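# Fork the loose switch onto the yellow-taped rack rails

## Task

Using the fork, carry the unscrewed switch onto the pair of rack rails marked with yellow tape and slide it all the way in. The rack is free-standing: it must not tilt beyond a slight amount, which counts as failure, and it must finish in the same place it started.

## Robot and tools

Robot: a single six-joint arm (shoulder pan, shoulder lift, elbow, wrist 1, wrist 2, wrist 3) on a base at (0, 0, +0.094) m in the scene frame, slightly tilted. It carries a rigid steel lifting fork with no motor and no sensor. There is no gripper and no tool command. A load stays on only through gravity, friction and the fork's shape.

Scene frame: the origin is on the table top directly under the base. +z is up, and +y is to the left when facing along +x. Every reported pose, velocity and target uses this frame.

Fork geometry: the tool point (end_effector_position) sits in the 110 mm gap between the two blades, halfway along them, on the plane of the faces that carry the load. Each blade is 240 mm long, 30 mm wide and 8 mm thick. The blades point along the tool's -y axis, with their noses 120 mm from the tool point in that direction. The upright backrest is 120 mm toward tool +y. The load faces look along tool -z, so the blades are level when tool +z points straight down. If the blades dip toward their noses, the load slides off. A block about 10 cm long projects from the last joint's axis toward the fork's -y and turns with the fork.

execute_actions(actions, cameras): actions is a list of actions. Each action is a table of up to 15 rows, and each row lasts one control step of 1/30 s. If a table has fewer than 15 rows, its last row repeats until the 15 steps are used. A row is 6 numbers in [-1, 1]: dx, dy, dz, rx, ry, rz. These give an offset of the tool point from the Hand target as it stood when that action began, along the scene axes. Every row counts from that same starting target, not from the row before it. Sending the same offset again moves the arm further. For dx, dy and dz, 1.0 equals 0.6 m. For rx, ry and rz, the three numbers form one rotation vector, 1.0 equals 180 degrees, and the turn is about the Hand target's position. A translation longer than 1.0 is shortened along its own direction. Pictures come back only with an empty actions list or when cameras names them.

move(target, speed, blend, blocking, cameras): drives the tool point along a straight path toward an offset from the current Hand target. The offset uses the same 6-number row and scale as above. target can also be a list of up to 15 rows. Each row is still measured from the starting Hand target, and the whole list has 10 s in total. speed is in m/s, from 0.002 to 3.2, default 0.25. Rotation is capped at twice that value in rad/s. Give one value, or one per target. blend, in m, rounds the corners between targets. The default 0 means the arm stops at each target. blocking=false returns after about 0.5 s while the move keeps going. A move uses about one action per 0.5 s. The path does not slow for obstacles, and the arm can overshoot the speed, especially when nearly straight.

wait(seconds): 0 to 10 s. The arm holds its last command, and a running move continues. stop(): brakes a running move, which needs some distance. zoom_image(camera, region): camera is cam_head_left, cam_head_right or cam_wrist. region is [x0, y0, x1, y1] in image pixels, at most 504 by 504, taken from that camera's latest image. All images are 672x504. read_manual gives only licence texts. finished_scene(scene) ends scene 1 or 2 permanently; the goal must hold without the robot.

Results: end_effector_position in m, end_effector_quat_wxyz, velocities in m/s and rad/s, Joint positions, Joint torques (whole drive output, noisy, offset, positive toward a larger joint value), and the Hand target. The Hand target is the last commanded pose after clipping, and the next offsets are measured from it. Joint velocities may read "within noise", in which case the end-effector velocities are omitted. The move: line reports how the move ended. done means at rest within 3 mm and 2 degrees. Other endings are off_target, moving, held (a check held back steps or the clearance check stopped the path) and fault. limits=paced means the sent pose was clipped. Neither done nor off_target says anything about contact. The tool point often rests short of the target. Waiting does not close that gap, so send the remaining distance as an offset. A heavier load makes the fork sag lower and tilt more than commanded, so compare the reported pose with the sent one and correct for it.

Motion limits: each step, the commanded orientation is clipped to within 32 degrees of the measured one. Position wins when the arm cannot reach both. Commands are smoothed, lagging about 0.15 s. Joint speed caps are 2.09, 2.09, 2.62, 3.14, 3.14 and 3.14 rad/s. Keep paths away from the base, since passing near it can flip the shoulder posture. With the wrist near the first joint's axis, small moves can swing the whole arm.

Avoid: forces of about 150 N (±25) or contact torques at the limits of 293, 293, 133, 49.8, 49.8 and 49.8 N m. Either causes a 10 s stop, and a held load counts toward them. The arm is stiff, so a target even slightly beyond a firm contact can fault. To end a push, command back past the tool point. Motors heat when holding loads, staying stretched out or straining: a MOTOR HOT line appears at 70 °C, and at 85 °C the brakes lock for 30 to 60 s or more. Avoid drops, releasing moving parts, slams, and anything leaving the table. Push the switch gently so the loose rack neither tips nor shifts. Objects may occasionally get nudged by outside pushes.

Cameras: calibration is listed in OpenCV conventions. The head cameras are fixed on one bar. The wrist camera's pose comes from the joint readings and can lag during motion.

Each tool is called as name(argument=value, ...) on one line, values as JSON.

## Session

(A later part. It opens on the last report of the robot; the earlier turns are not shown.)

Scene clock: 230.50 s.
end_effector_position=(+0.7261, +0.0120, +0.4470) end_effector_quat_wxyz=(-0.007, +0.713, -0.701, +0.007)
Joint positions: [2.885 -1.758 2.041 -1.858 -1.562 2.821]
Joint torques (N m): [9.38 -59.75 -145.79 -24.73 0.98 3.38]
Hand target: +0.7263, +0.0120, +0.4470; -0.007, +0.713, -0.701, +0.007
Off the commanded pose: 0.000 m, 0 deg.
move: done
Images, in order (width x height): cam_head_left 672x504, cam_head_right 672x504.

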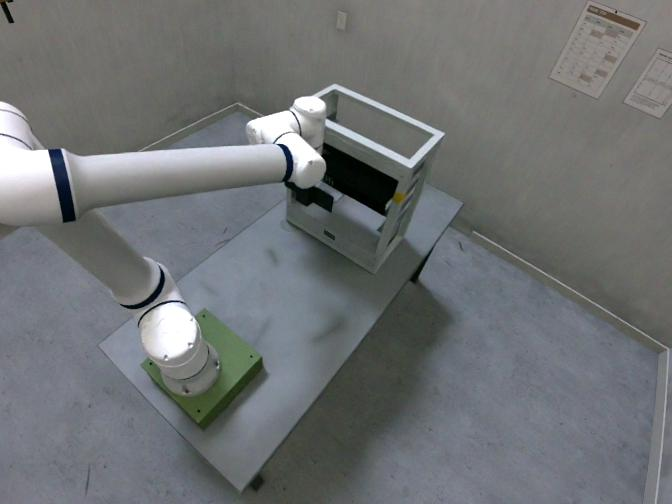

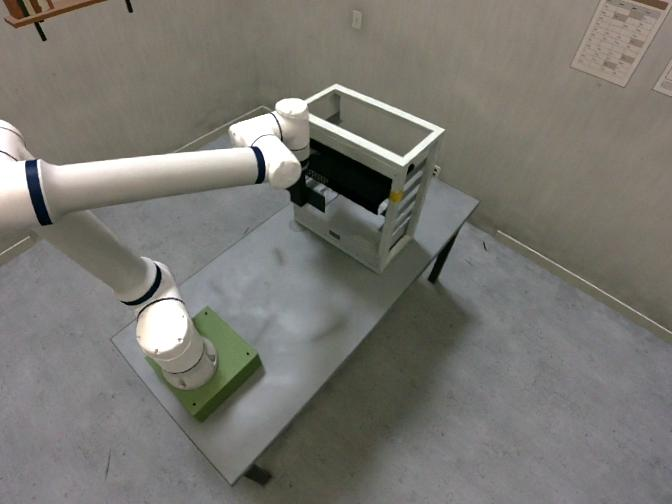

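move(target=[0.1217, 0.0021, 0, 0, 0, 0], speed=0.06, cameras=["cam_head_left", "cam_head_right", "cam_wrist"])

zoom_image(camera="cam_head_right", region=[360, 160, 430, 230])

zoom_image(camera="cam_head_right", region=[260, 100, 430, 270])

Scene clock: 235.40 s.
end_effector_position=(+0.7991, +0.0132, +0.4470) end_effector_quat_wxyz=(-0.007, +0.713, -0.701, +0.007)
Joint positions: [2.922 -1.628 1.93 -1.878 -1.562 2.857]
Joint torques (N m): [9.99 -77.41 -143.51 -24.71 0.73 3.64]
Hand target: +0.7993, +0.0133, +0.4470; -0.007, +0.713, -0.701, +0.007
Off the commanded pose: 0.000 m, 0 deg.
move: done
camera_calibration:
cam_wrist: T_world_to_cam=[[0.00570304, -0.999624, -0.0268368, 0.0301704], [-0.944605, -0.0141923, 0.327902, 0.479766], [-0.328159, 0.0234801, -0.944331, 0.778434], [0, 0, 0, 1]] pos_world=[0.708468, 0.0186903, 0.578593]

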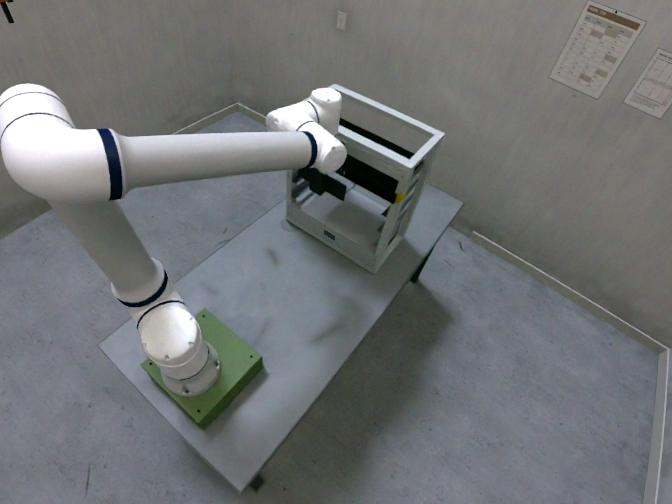

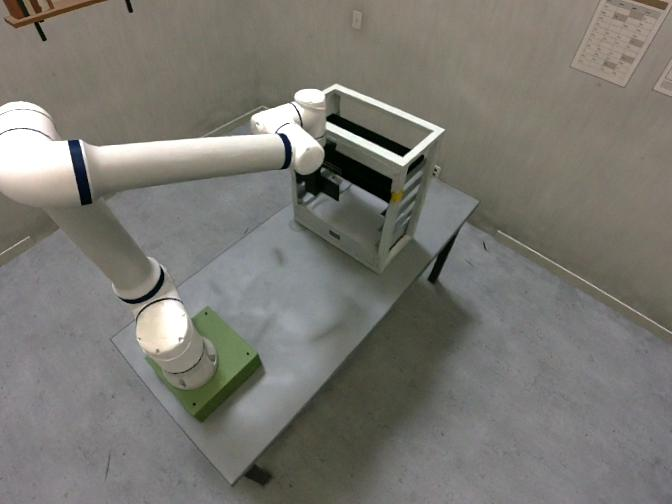

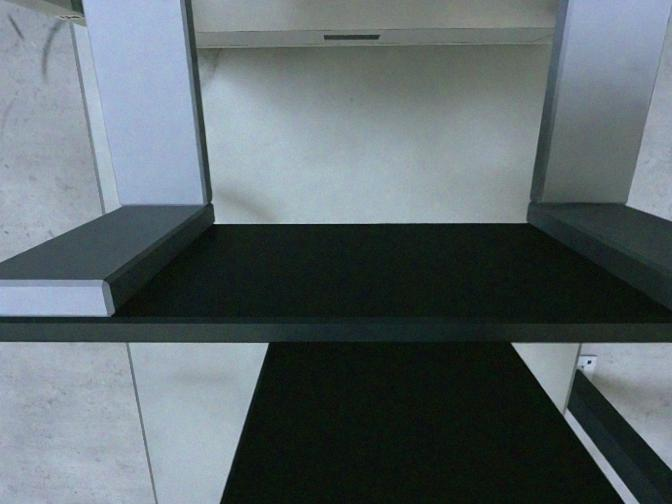

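Scaled by 7.200.

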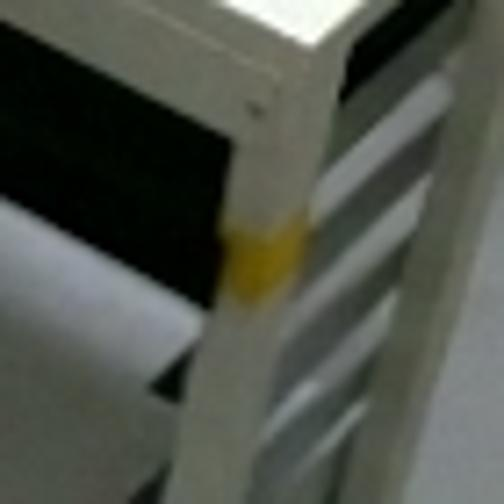

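Scaled by 2.965.

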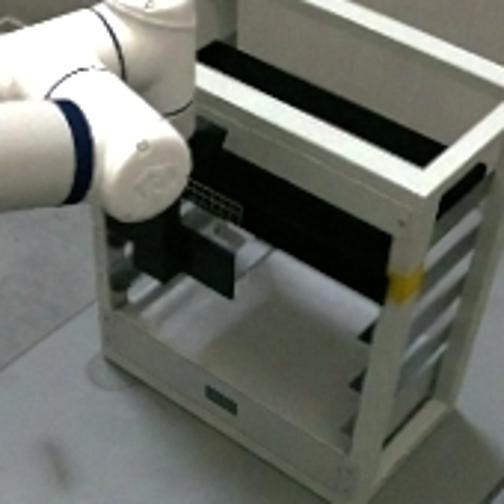

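move(target=[0.0167, 0.0003, 0, 0, 0, 0], speed=0.04)

move(target=[0.0042, 0.0001, 0, 0, 0, 0], speed=0.02)

move(target=[0.0033, 0.0001, 0, 0, 0, 0], speed=0.02, cameras=["cam_head_left", "cam_head_right"])

zoom_image(camera="cam_head_right", region=[360, 160, 430, 230])

zoom_image(camera="cam_head_left", region=[360, 160, 430, 230])

Scene clock: 243.30 s.
end_effector_position=(+0.8091, +0.0134, +0.4470) end_effector_quat_wxyz=(-0.007, +0.713, -0.701, +0.007)
Joint positions: [2.926 -1.611 1.914 -1.879 -1.562 2.862]
Joint torques (N m): [8.09 -79.65 -143.9 -24.92 0.83 3.43]
Hand target: +0.8093, +0.0134, +0.4470; -0.007, +0.713, -0.701, +0.007
Off the commanded pose: 0.000 m, 0 deg.
move: done

Scene clock: 244.00 s.
end_effector_position=(+0.8117, +0.0135, +0.4470) end_effector_quat_wxyz=(-0.007, +0.713, -0.701, +0.007)
Joint positions: [2.927 -1.606 1.91 -1.88 -1.562 2.863]
Joint torques (N m): [9.29 -79.34 -144.15 -24.83 0.5 3.38]
Hand target: +0.8119, +0.0135, +0.4470; -0.007, +0.713, -0.701, +0.007
Off the commanded pose: 0.000 m, 0 deg.
move: done

Scene clock: 244.70 s.
end_effector_position=(+0.8137, +0.0135, +0.4470) end_effector_quat_wxyz=(-0.007, +0.713, -0.701, +0.007)
Joint positions: [2.928 -1.603 1.907 -1.88 -1.562 2.864]
Joint torques (N m): [8.76 -82.41 -144.1 -25.03 0.38 3.55]
Hand target: +0.8138, +0.0136, +0.4470; -0.007, +0.713, -0.701, +0.007
Off the commanded pose: 0.000 m, 0 deg.
move: done
Images, in order (width x height): cam_head_left 672x504, cam_head_right 672x504.

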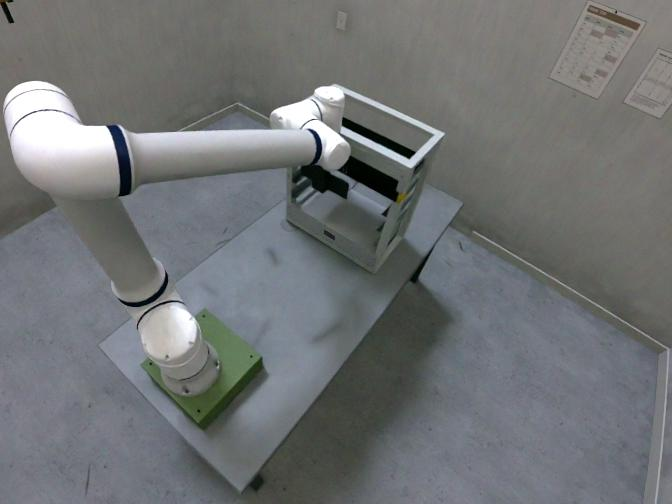

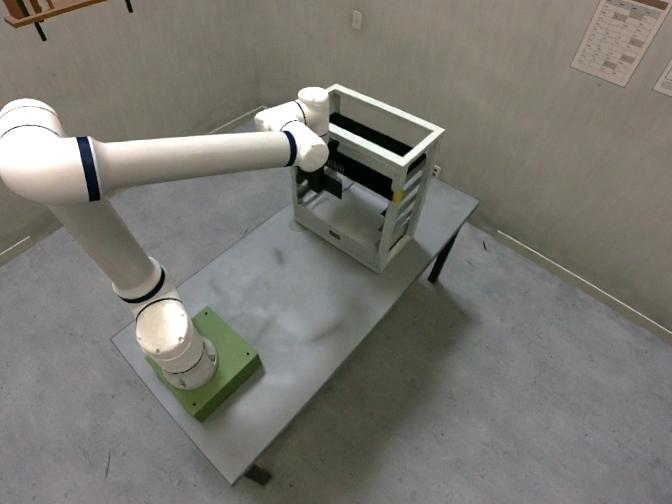

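Scaled by 7.200.

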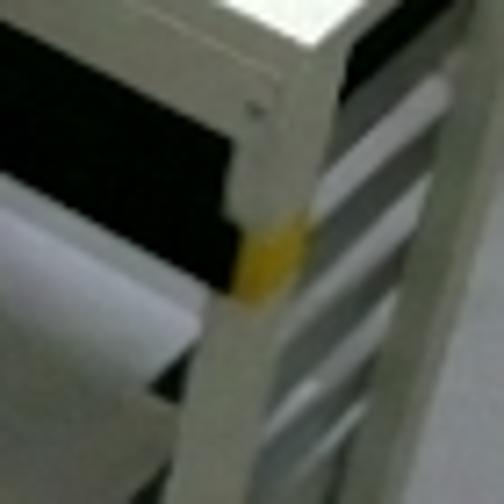

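Scaled by 7.200.

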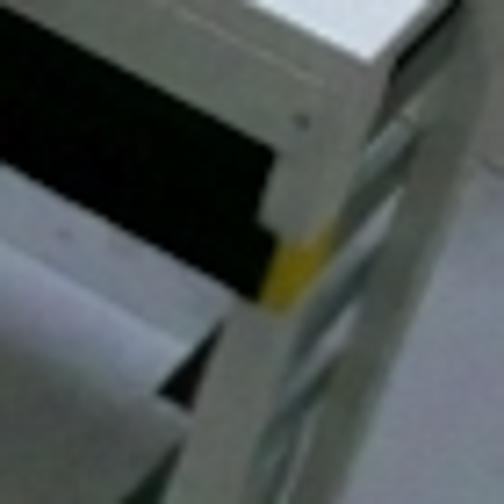

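move(target=[0.0033, 0.0001, 0, 0, 0, 0], speed=0.02)

move(target=[0.0033, 0.0001, 0, 0, 0, 0], speed=0.02)

move(target=[0.0033, 0.0001, 0, 0, 0, 0], speed=0.02, cameras=["cam_head_left", "cam_head_right"])

zoom_image(camera="cam_head_right", region=[360, 160, 430, 230])

zoom_image(camera="cam_head_left", region=[360, 160, 430, 230])

Scene clock: 248.97 s.
end_effector_position=(+0.8157, +0.0136, +0.4470) end_effector_quat_wxyz=(-0.007, +0.713, -0.701, +0.007)
Joint positions: [2.929 -1.599 1.904 -1.88 -1.562 2.865]
Joint torques (N m): [10.18 -79.68 -143.87 -24.7 0.49 3.56]
Hand target: +0.8158, +0.0136, +0.4470; -0.007, +0.713, -0.701, +0.007
Off the commanded pose: 0.000 m, 0 deg.
move: done

Scene clock: 249.67 s.
end_effector_position=(+0.8177, +0.0137, +0.4470) end_effector_quat_wxyz=(-0.007, +0.713, -0.701, +0.007)
Joint positions: [2.93 -1.596 1.9 -1.88 -1.562 2.866]
Joint torques (N m): [9.31 -81.28 -143.54 -24.99 0.67 3.32]
Hand target: +0.8178, +0.0137, +0.4470; -0.007, +0.713, -0.701, +0.007
Off the commanded pose: 0.000 m, 0 deg.
move: done

Scene clock: 250.37 s.
end_effector_position=(+0.8197, +0.0137, +0.4470) end_effector_quat_wxyz=(-0.007, +0.713, -0.701, +0.007)
Joint positions: [2.931 -1.592 1.897 -1.88 -1.562 2.866]
Joint torques (N m): [8.36 -82.6 -144.4 -24.97 0.71 3.41]
Hand target: +0.8198, +0.0137, +0.4470; -0.007, +0.713, -0.701, +0.007
Off the commanded pose: 0.000 m, 0 deg.
move: done
Images, in order (width x height): cam_head_left 672x504, cam_head_right 672x504.

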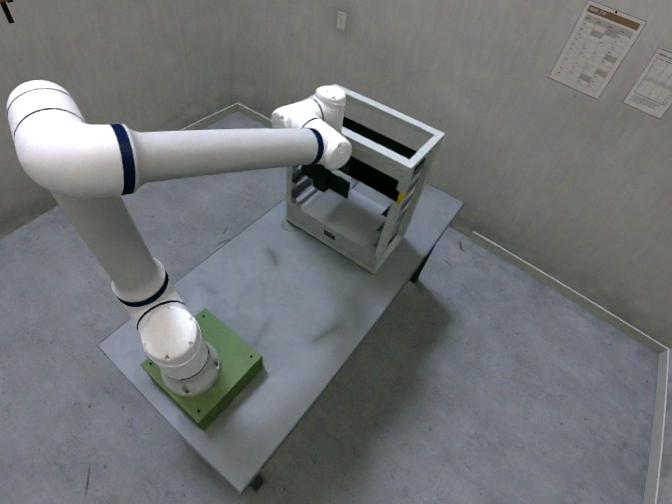

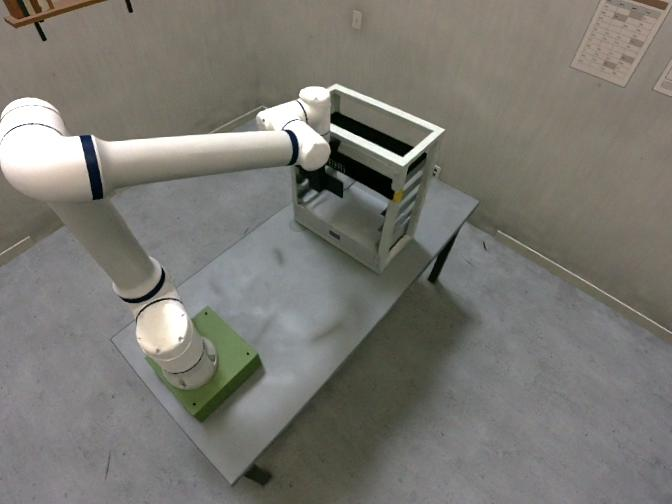

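Scaled by 7.200.

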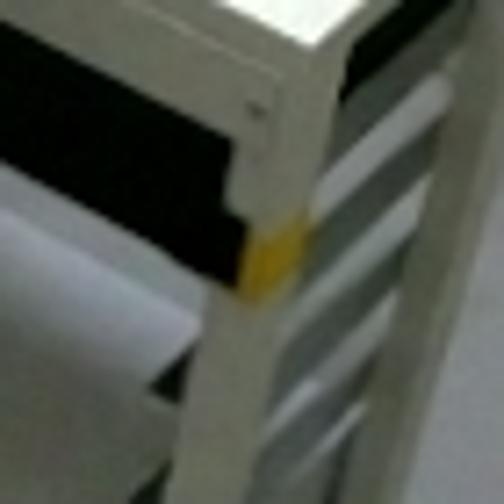

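Scaled by 7.200.

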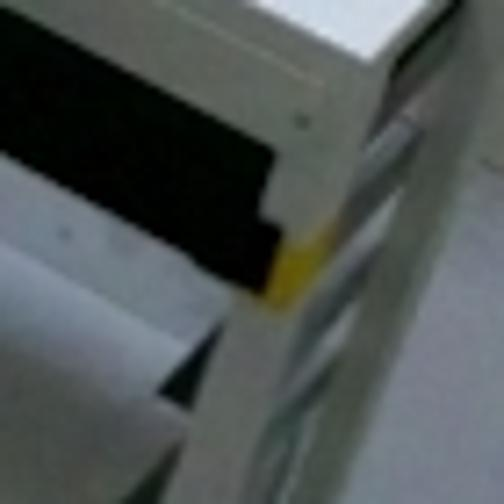

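move(target=[0.0033, 0.0001, 0, 0, 0, 0], speed=0.02)

move(target=[0.0033, 0.0001, 0, 0, 0, 0], speed=0.02)

move(target=[0.0033, 0.0001, 0, 0, 0, 0], speed=0.02, cameras=["cam_head_left", "cam_head_right"])

zoom_image(camera="cam_head_right", region=[360, 160, 430, 230])

zoom_image(camera="cam_head_left", region=[360, 160, 430, 230])

Scene clock: 256.13 s.
end_effector_position=(+0.8217, +0.0138, +0.4470) end_effector_quat_wxyz=(-0.007, +0.713, -0.701, +0.007)
Joint positions: [2.932 -1.589 1.894 -1.88 -1.562 2.867]
Joint torques (N m): [8.74 -79.3 -145 -26 2.33 3.59]
Hand target: +0.8218, +0.0138, +0.4470; -0.007, +0.713, -0.701, +0.007
Off the commanded pose: 0.000 m, 0 deg.
move: done

Scene clock: 256.83 s.
end_effector_position=(+0.8236, +0.0138, +0.4470) end_effector_quat_wxyz=(-0.007, +0.713, -0.701, +0.007)
Joint positions: [2.933 -1.586 1.891 -1.88 -1.562 2.868]
Joint torques (N m): [8.8 -81.69 -146.31 -26.64 3.24 3.51]
Hand target: +0.8237, +0.0139, +0.4470; -0.007, +0.713, -0.701, +0.007
Off the commanded pose: 0.000 m, 0 deg.
move: done

Scene clock: 257.53 s.
end_effector_position=(+0.8256, +0.0139, +0.4470) end_effector_quat_wxyz=(-0.007, +0.713, -0.701, +0.007)
Joint positions: [2.933 -1.582 1.887 -1.881 -1.562 2.869]
Joint torques (N m): [8.4 -81.82 -146.23 -26.41 3.05 3.7]
Hand target: +0.8257, +0.0139, +0.4470; -0.007, +0.713, -0.701, +0.007
Off the commanded pose: 0.000 m, 0 deg.
move: done
Images, in order (width x height): cam_head_left 672x504, cam_head_right 672x504.

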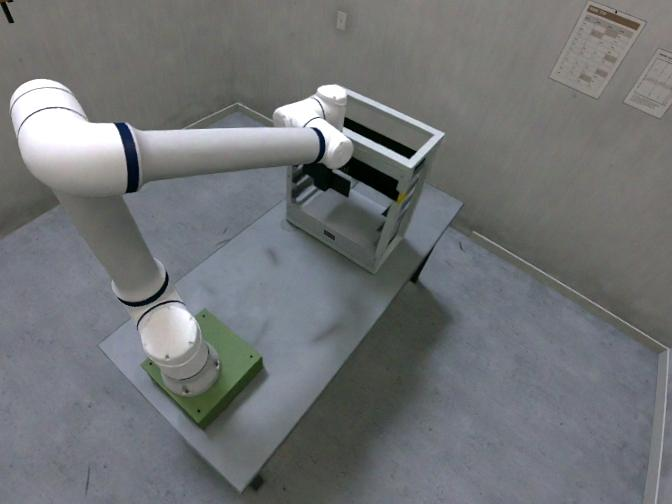

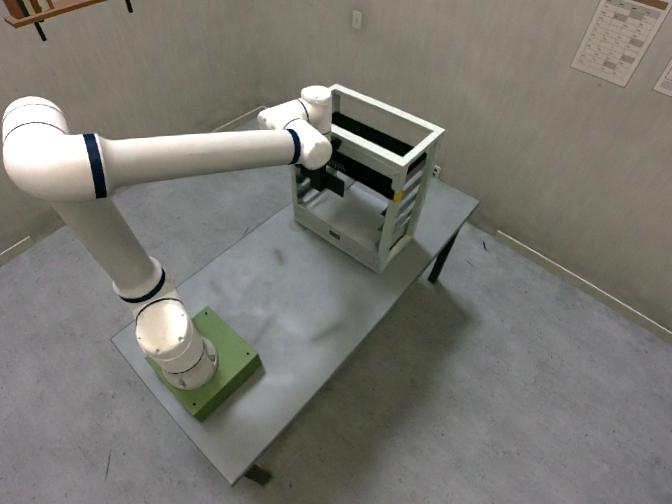

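Scaled by 7.200.

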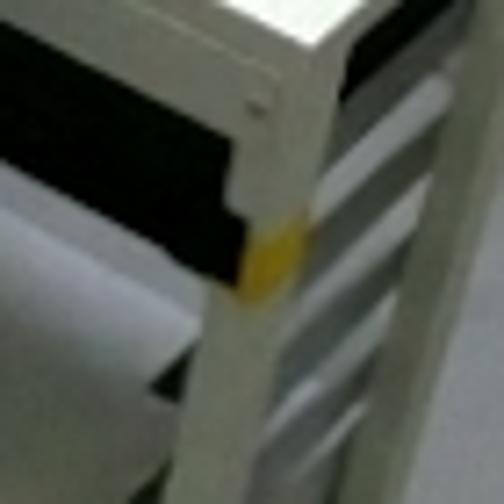

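Scaled by 7.200.

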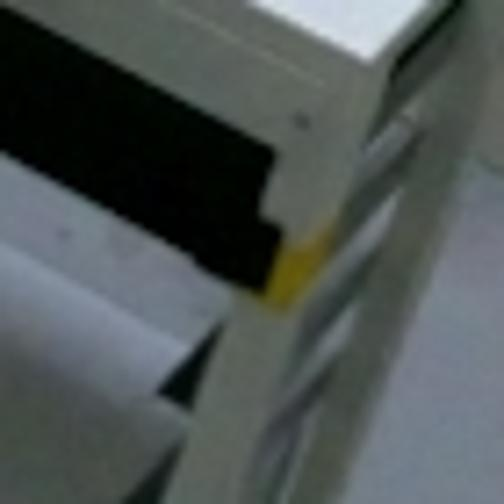

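move(target=[0.005, 0.0001, 0, 0, 0, 0], speed=0.02)

move(target=[0, 0, -0.0333, 0, 0, 0], speed=0.02, cameras=["cam_head_left", "cam_head_right"])

zoom_image(camera="cam_head_right", region=[360, 160, 430, 230])

zoom_image(camera="cam_head_left", region=[360, 160, 430, 230])

Scene clock: 264.57 s.
end_effector_position=(+0.8286, +0.0140, +0.4470) end_effector_quat_wxyz=(-0.007, +0.713, -0.701, +0.007)
Joint positions: [2.935 -1.577 1.882 -1.881 -1.562 2.87]
Joint torques (N m): [7.44 -82.28 -145.1 -26.41 1.64 3.52]
Hand target: +0.8287, +0.0140, +0.4470; -0.007, +0.713, -0.701, +0.007
Off the commanded pose: 0.000 m, 0 deg.
move: done

Scene clock: 265.90 s.
end_effector_position=(+0.8287, +0.0140, +0.4272) end_effector_quat_wxyz=(-0.007, +0.713, -0.701, +0.007)
Joint positions: [2.935 -1.567 1.908 -1.917 -1.562 2.87]
Joint torques (N m): [8.67 -50.08 -73.31 -10.35 0.95 3.56]
Hand target: +0.8287, +0.0140, +0.4270; -0.007, +0.713, -0.701, +0.007
Off the commanded pose: 0.000 m, 0 deg.
move: done
Images, in order (width x height): cam_head_left 672x504, cam_head_right 672x504.

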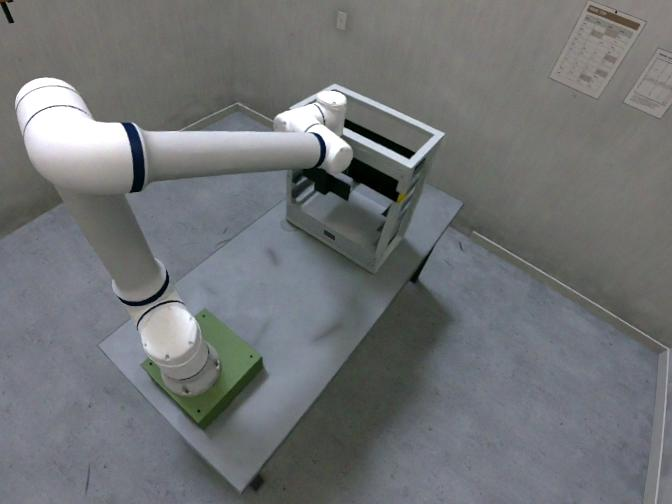

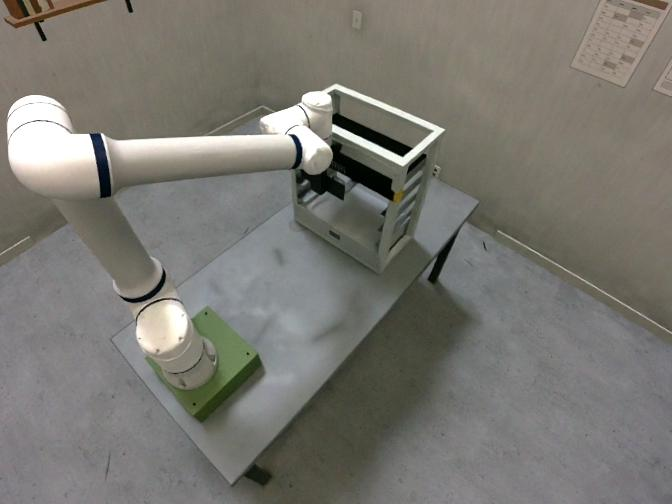

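Scaled by 7.200.

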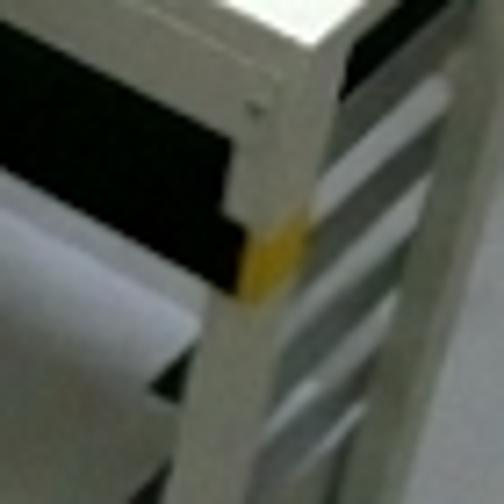

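Scaled by 7.200.

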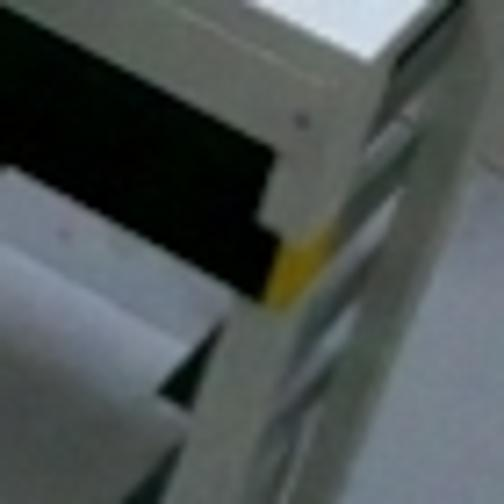

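move(target=[[-0.45, -0.0079, 0, 0, 0, 0], [-0.3595, 0.2483, 0.185, 0.0042, -0.4936, -0.0042]], speed=[0.2, 0.45], blend=[0.02, 0], cameras=["cam_wrist", "cam_head_left", "cam_head_right"])

zoom_image(camera="cam_wrist", region=[190, 20, 350, 180])

move(target=[0, -0.7167, 0, 0, 0, 0], speed=0.5, cameras=["cam_wrist", "cam_head_left", "cam_head_right"])

zoom_image(camera="cam_wrist", region=[210, 20, 370, 180])

Scene clock: 278.97 s.
end_effector_position=(+0.6130, +0.1629, +0.5380) end_effector_quat_wxyz=(+0.500, -0.501, +0.500, -0.500)
Joint positions: [3.135 -1.11 2.616 -4.634 -1.517 3.146]
Joint torques (N m): [7.89 -43.29 -29.08 -10.52 -2.19 3.33]
Hand target: +0.6130, +0.1630, +0.5380; +0.500, -0.500, +0.500, -0.500
Off the commanded pose: 0.000 m, 0 deg.
move: done
camera_calibration:
cam_wrist: T_world_to_cam=[[0.0268612, -0.999571, -0.011696, 0.16218], [-0.347055, 0.00164746, -0.937844, 0.588442], [0.93746, 0.0292507, -0.346861, -0.29843], [0, 0, 0, 1]] pos_world=[0.479631, 0.169871, 0.450249]

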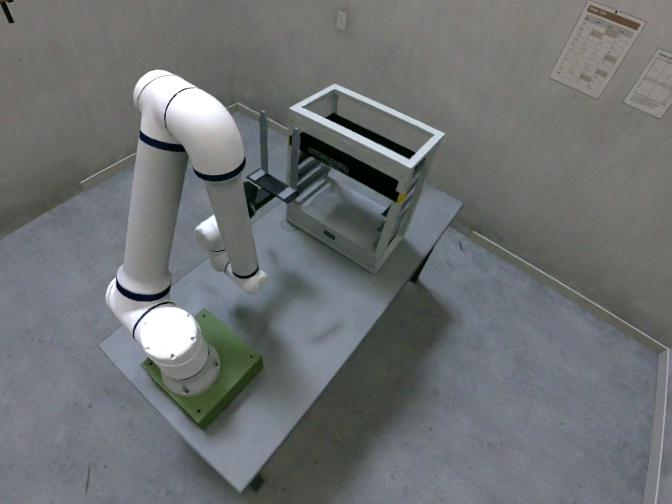

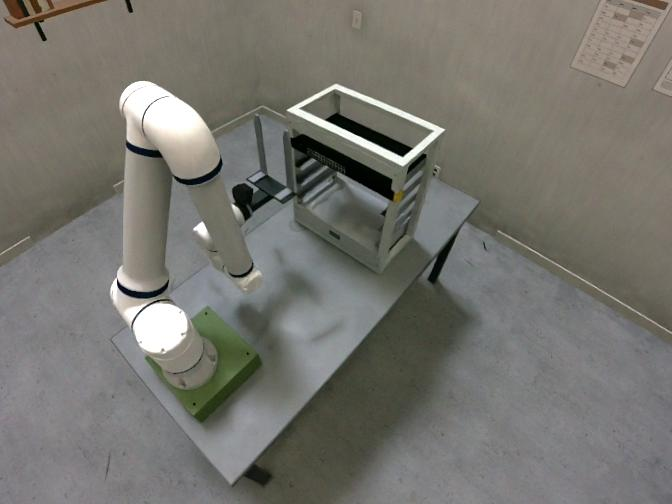

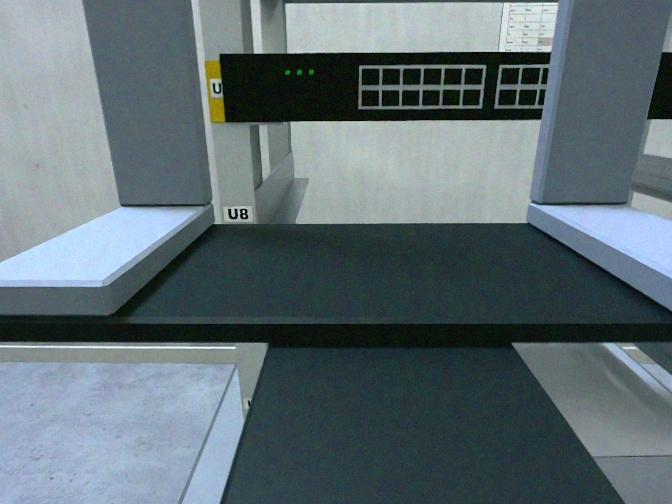

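Scaled by 3.150.

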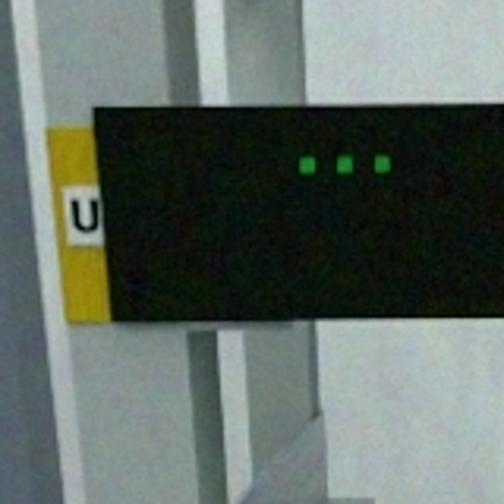

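Scene clock: 280.73 s.
end_effector_position=(+0.6130, -0.2670, +0.5380) end_effector_quat_wxyz=(+0.500, -0.500, +0.500, -0.500)
Joint positions: [2.052 -1.081 2.5 -4.53 -0.435 3.119]
Joint torques (N m): [-21.3 -77.32 -29.5 -0.8 1.76 -2.33]
Hand target: +0.6130, -0.2671, +0.5380; +0.500, -0.500, +0.500, -0.500
Off the commanded pose: 0.000 m, 0 deg.
move: done
camera_calibration:
cam_wrist: T_world_to_cam=[[0.026739, -0.999573, -0.0117452, -0.267356], [-0.346671, 0.00174794, -0.937985, 0.588961], [0.937606, 0.0291525, -0.346476, -0.286161], [0, 0, 0, 1]] pos_world=[0.47963, -0.259929, 0.450149]

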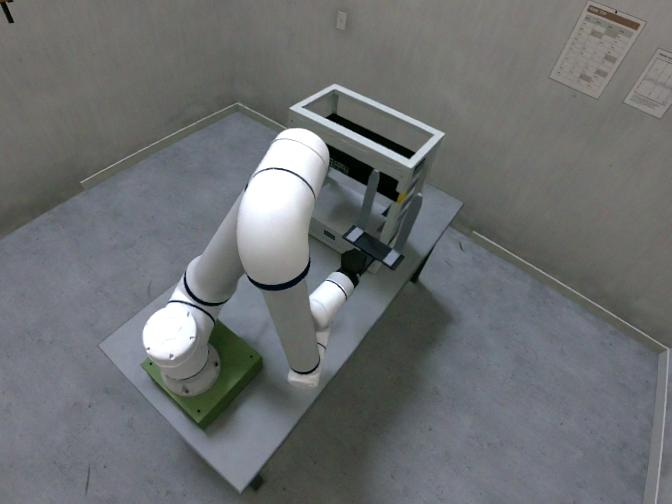

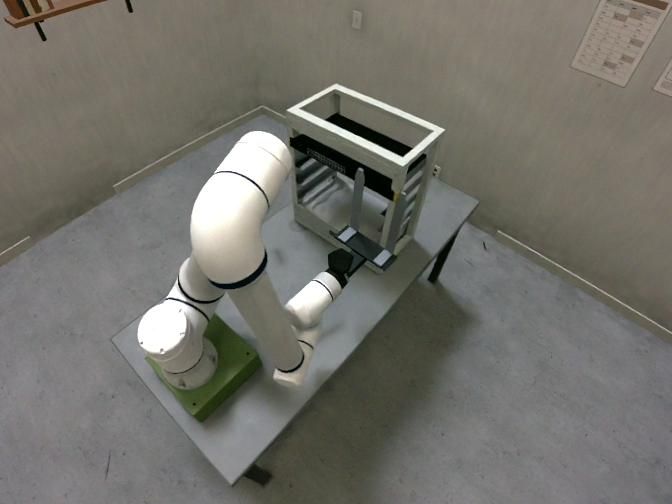

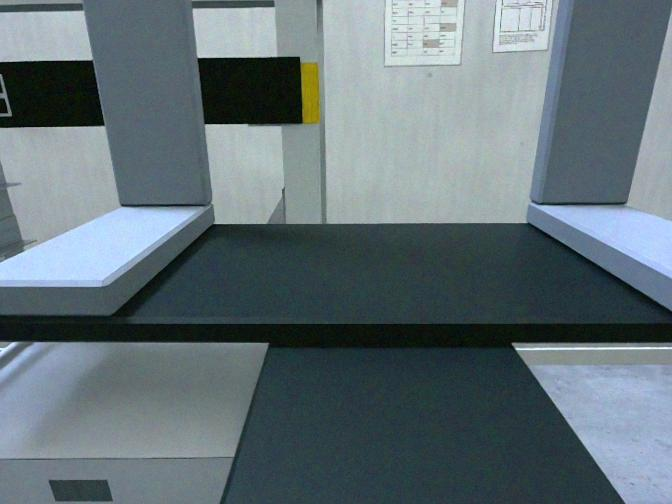

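Scaled by 3.150.

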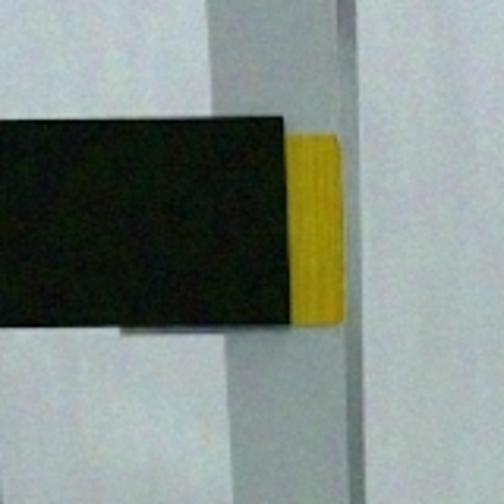

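move(target=[0, 0.25, 0, 0, 0, 0], speed=0.4, cameras=["cam_wrist"])

zoom_image(camera="cam_wrist", region=[430, 20, 550, 140])

move(target=[0, 0.7167, 0, 0, 0, 0], speed=0.5, cameras=["cam_wrist"])

zoom_image(camera="cam_wrist", region=[390, 20, 510, 140])

Scene clock: 300.57 s.
end_effector_position=(+0.6130, -0.1172, +0.5380) end_effector_quat_wxyz=(+0.500, -0.500, +0.500, -0.500)
Joint positions: [2.287 -1.107 2.651 -4.665 -0.67 3.13]
Joint torques (N m): [10.04 -39.29 2.65 -6.57 -1.88 3.18]
Hand target: +0.6130, -0.1171, +0.5380; +0.500, -0.500, +0.500, -0.500
Off the commanded pose: 0.000 m, 0 deg.
move: done
camera_calibration:
cam_wrist: T_world_to_cam=[[0.0268638, -0.999571, -0.0116886, -0.117805], [-0.346846, 0.00164602, -0.937921, 0.588744], [0.937537, 0.0292503, -0.346653, -0.290402], [0, 0, 0, 1]] pos_world=[0.479631, -0.110229, 0.450149]
Images, in order (width x height): cam_wrist 672x504.

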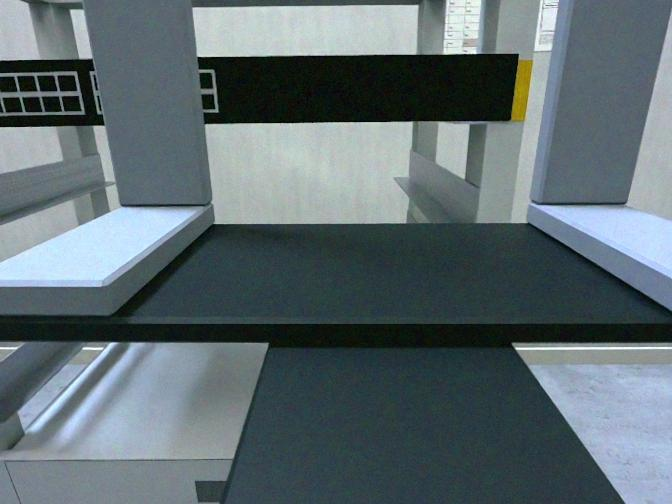

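Scaled by 4.200.

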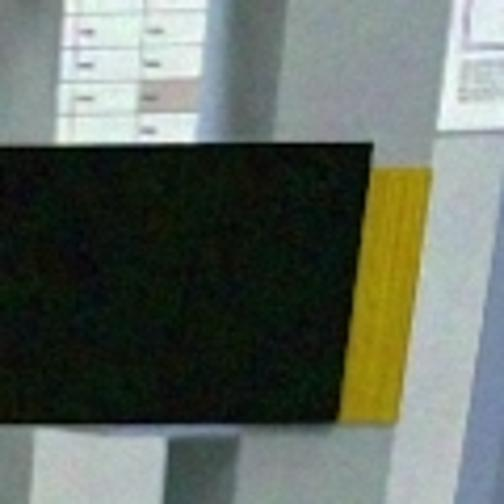

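Scene clock: 302.43 s.
end_effector_position=(+0.6130, +0.3129, +0.5380) end_effector_quat_wxyz=(+0.500, -0.500, +0.500, -0.500)
Joint positions: [3.548 -1.076 2.442 -4.494 -1.931 3.152]
Joint torques (N m): [10.73 -56.26 -38.71 -4.48 -2.29 3.31]
Hand target: +0.6130, +0.3130, +0.5380; +0.500, -0.500, +0.500, -0.500
Off the commanded pose: 0.000 m, 0 deg.
move: done
camera_calibration:
cam_wrist: T_world_to_cam=[[0.0269591, -0.999568, -0.0117212, 0.312078], [-0.346758, 0.0016464, -0.937953, 0.588008], [0.937567, 0.0293508, -0.346564, -0.303069], [0, 0, 0, 1]] pos_world=[0.479631, 0.319871, 0.450149]
Images, in order (width x height): cam_wrist 672x504.

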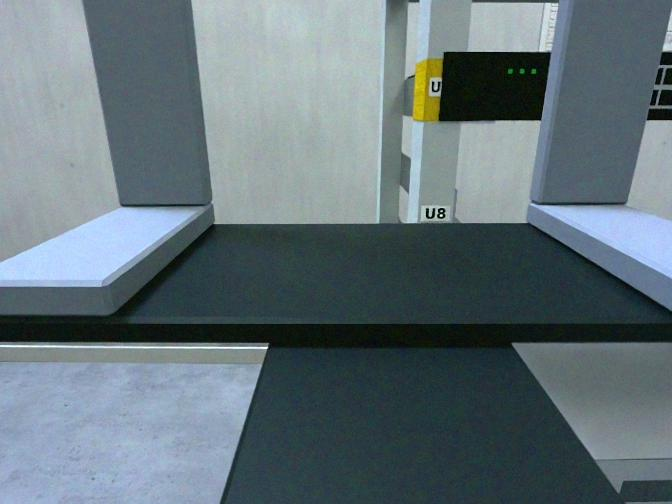

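Scaled by 4.200.

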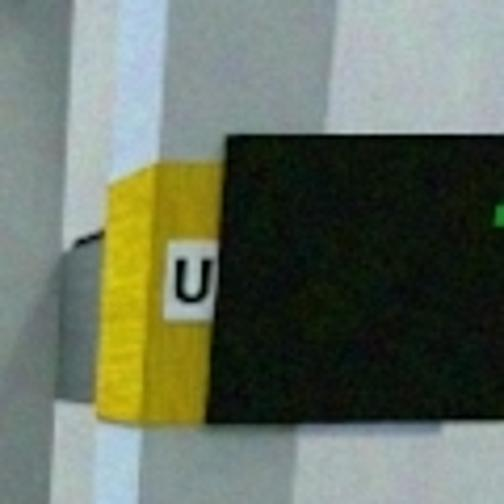

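move(target=[0, -1.0, 0, 0, 0, 0], speed=0.5)

move(target=[0, -0.1417, 0, 0, 0, 0], speed=0.4, cameras=["cam_wrist"])

zoom_image(camera="cam_wrist", region=[120, 20, 240, 140])

Scene clock: 320.17 s.
end_effector_position=(+0.6130, -0.2869, +0.5380) end_effector_quat_wxyz=(+0.500, -0.500, +0.500, -0.500)
Joint positions: [2.031 -1.074 2.474 -4.509 -0.414 3.117]
Joint torques (N m): [-20.72 -78.9 -30.9 -0.67 1.72 -2.45]
Hand target: +0.6130, -0.2870, +0.5380; +0.500, -0.500, +0.500, -0.500
Off the commanded pose: 0.000 m, 0 deg.
move: done

Scene clock: 321.20 s.
end_effector_position=(+0.6130, -0.3719, +0.5380) end_effector_quat_wxyz=(+0.500, -0.500, +0.500, -0.500)
Joint positions: [1.958 -1.039 2.356 -4.419 -0.341 3.11]
Joint torques (N m): [-21.68 -57.48 -36.49 0.26 1.78 -2.36]
Hand target: +0.6130, -0.3721, +0.5380; +0.500, -0.500, +0.500, -0.500
Off the commanded pose: 0.000 m, 0 deg.
move: done
camera_calibration:
cam_wrist: T_world_to_cam=[[0.0267376, -0.999573, -0.0117467, -0.37231], [-0.346759, 0.0017471, -0.937953, 0.589172], [0.937573, 0.0291519, -0.346565, -0.283045], [0, 0, 0, 1]] pos_world=[0.479631, -0.364929, 0.450149]
Images, in order (width x height): cam_wrist 672x504.

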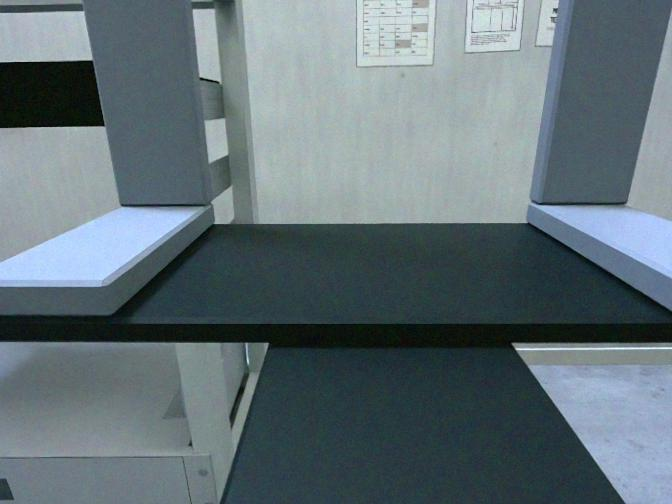

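Scaled by 4.200.

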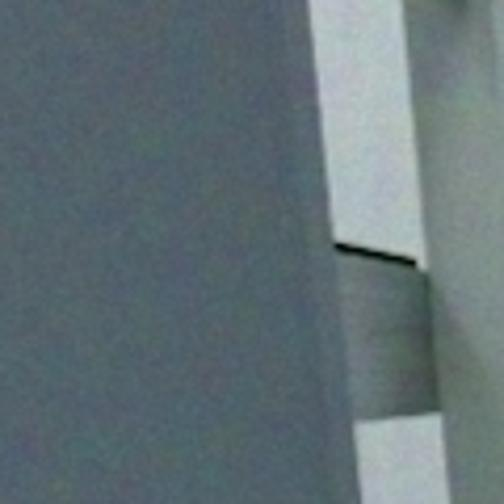

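move(target=[0, 0.0833, 0, 0, 0, 0], speed=0.3, cameras=["cam_wrist"])

zoom_image(camera="cam_wrist", region=[170, 20, 290, 140])

Scene clock: 325.57 s.
end_effector_position=(+0.6130, -0.3224, +0.5380) end_effector_quat_wxyz=(+0.500, -0.500, +0.500, -0.500)
Joint positions: [1.998 -1.061 2.427 -4.472 -0.38 3.114]
Joint torques (N m): [11.19 -82.98 -8.19 -5.09 -1.87 3.56]
Hand target: +0.6130, -0.3221, +0.5380; +0.500, -0.500, +0.500, -0.500
Off the commanded pose: 0.000 m, 0 deg.
move: done
camera_calibration:
cam_wrist: T_world_to_cam=[[0.0267708, -0.999574, -0.0116539, -0.322789], [-0.346758, 0.00164854, -0.937953, 0.589054], [0.937573, 0.0291509, -0.346566, -0.28449], [0, 0, 0, 1]] pos_world=[0.479631, -0.315329, 0.450149]
Images, in order (width x height): cam_wrist 672x504.

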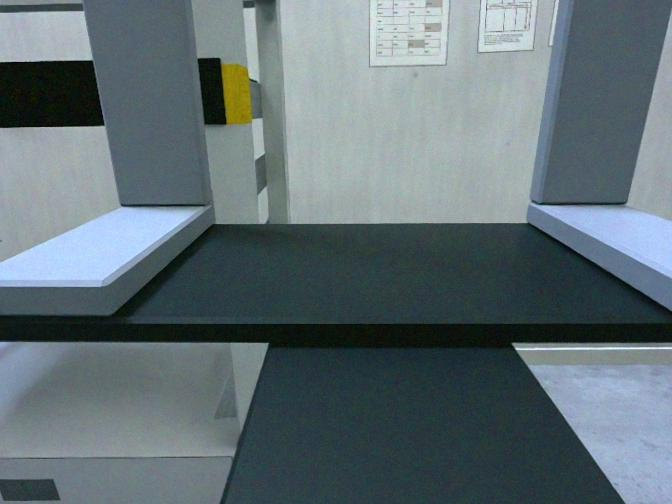

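Scaled by 4.200.

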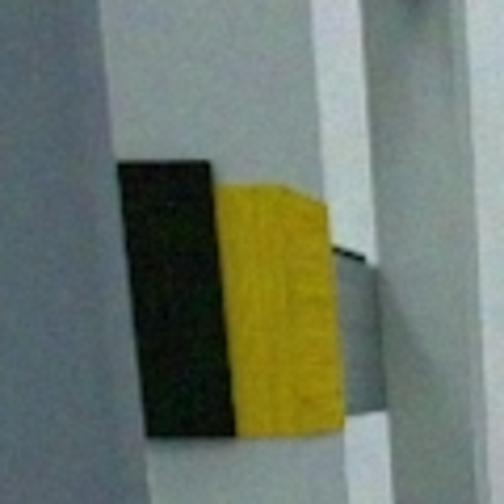

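finished_scene(scene=2)

The scene is finished: the task was done.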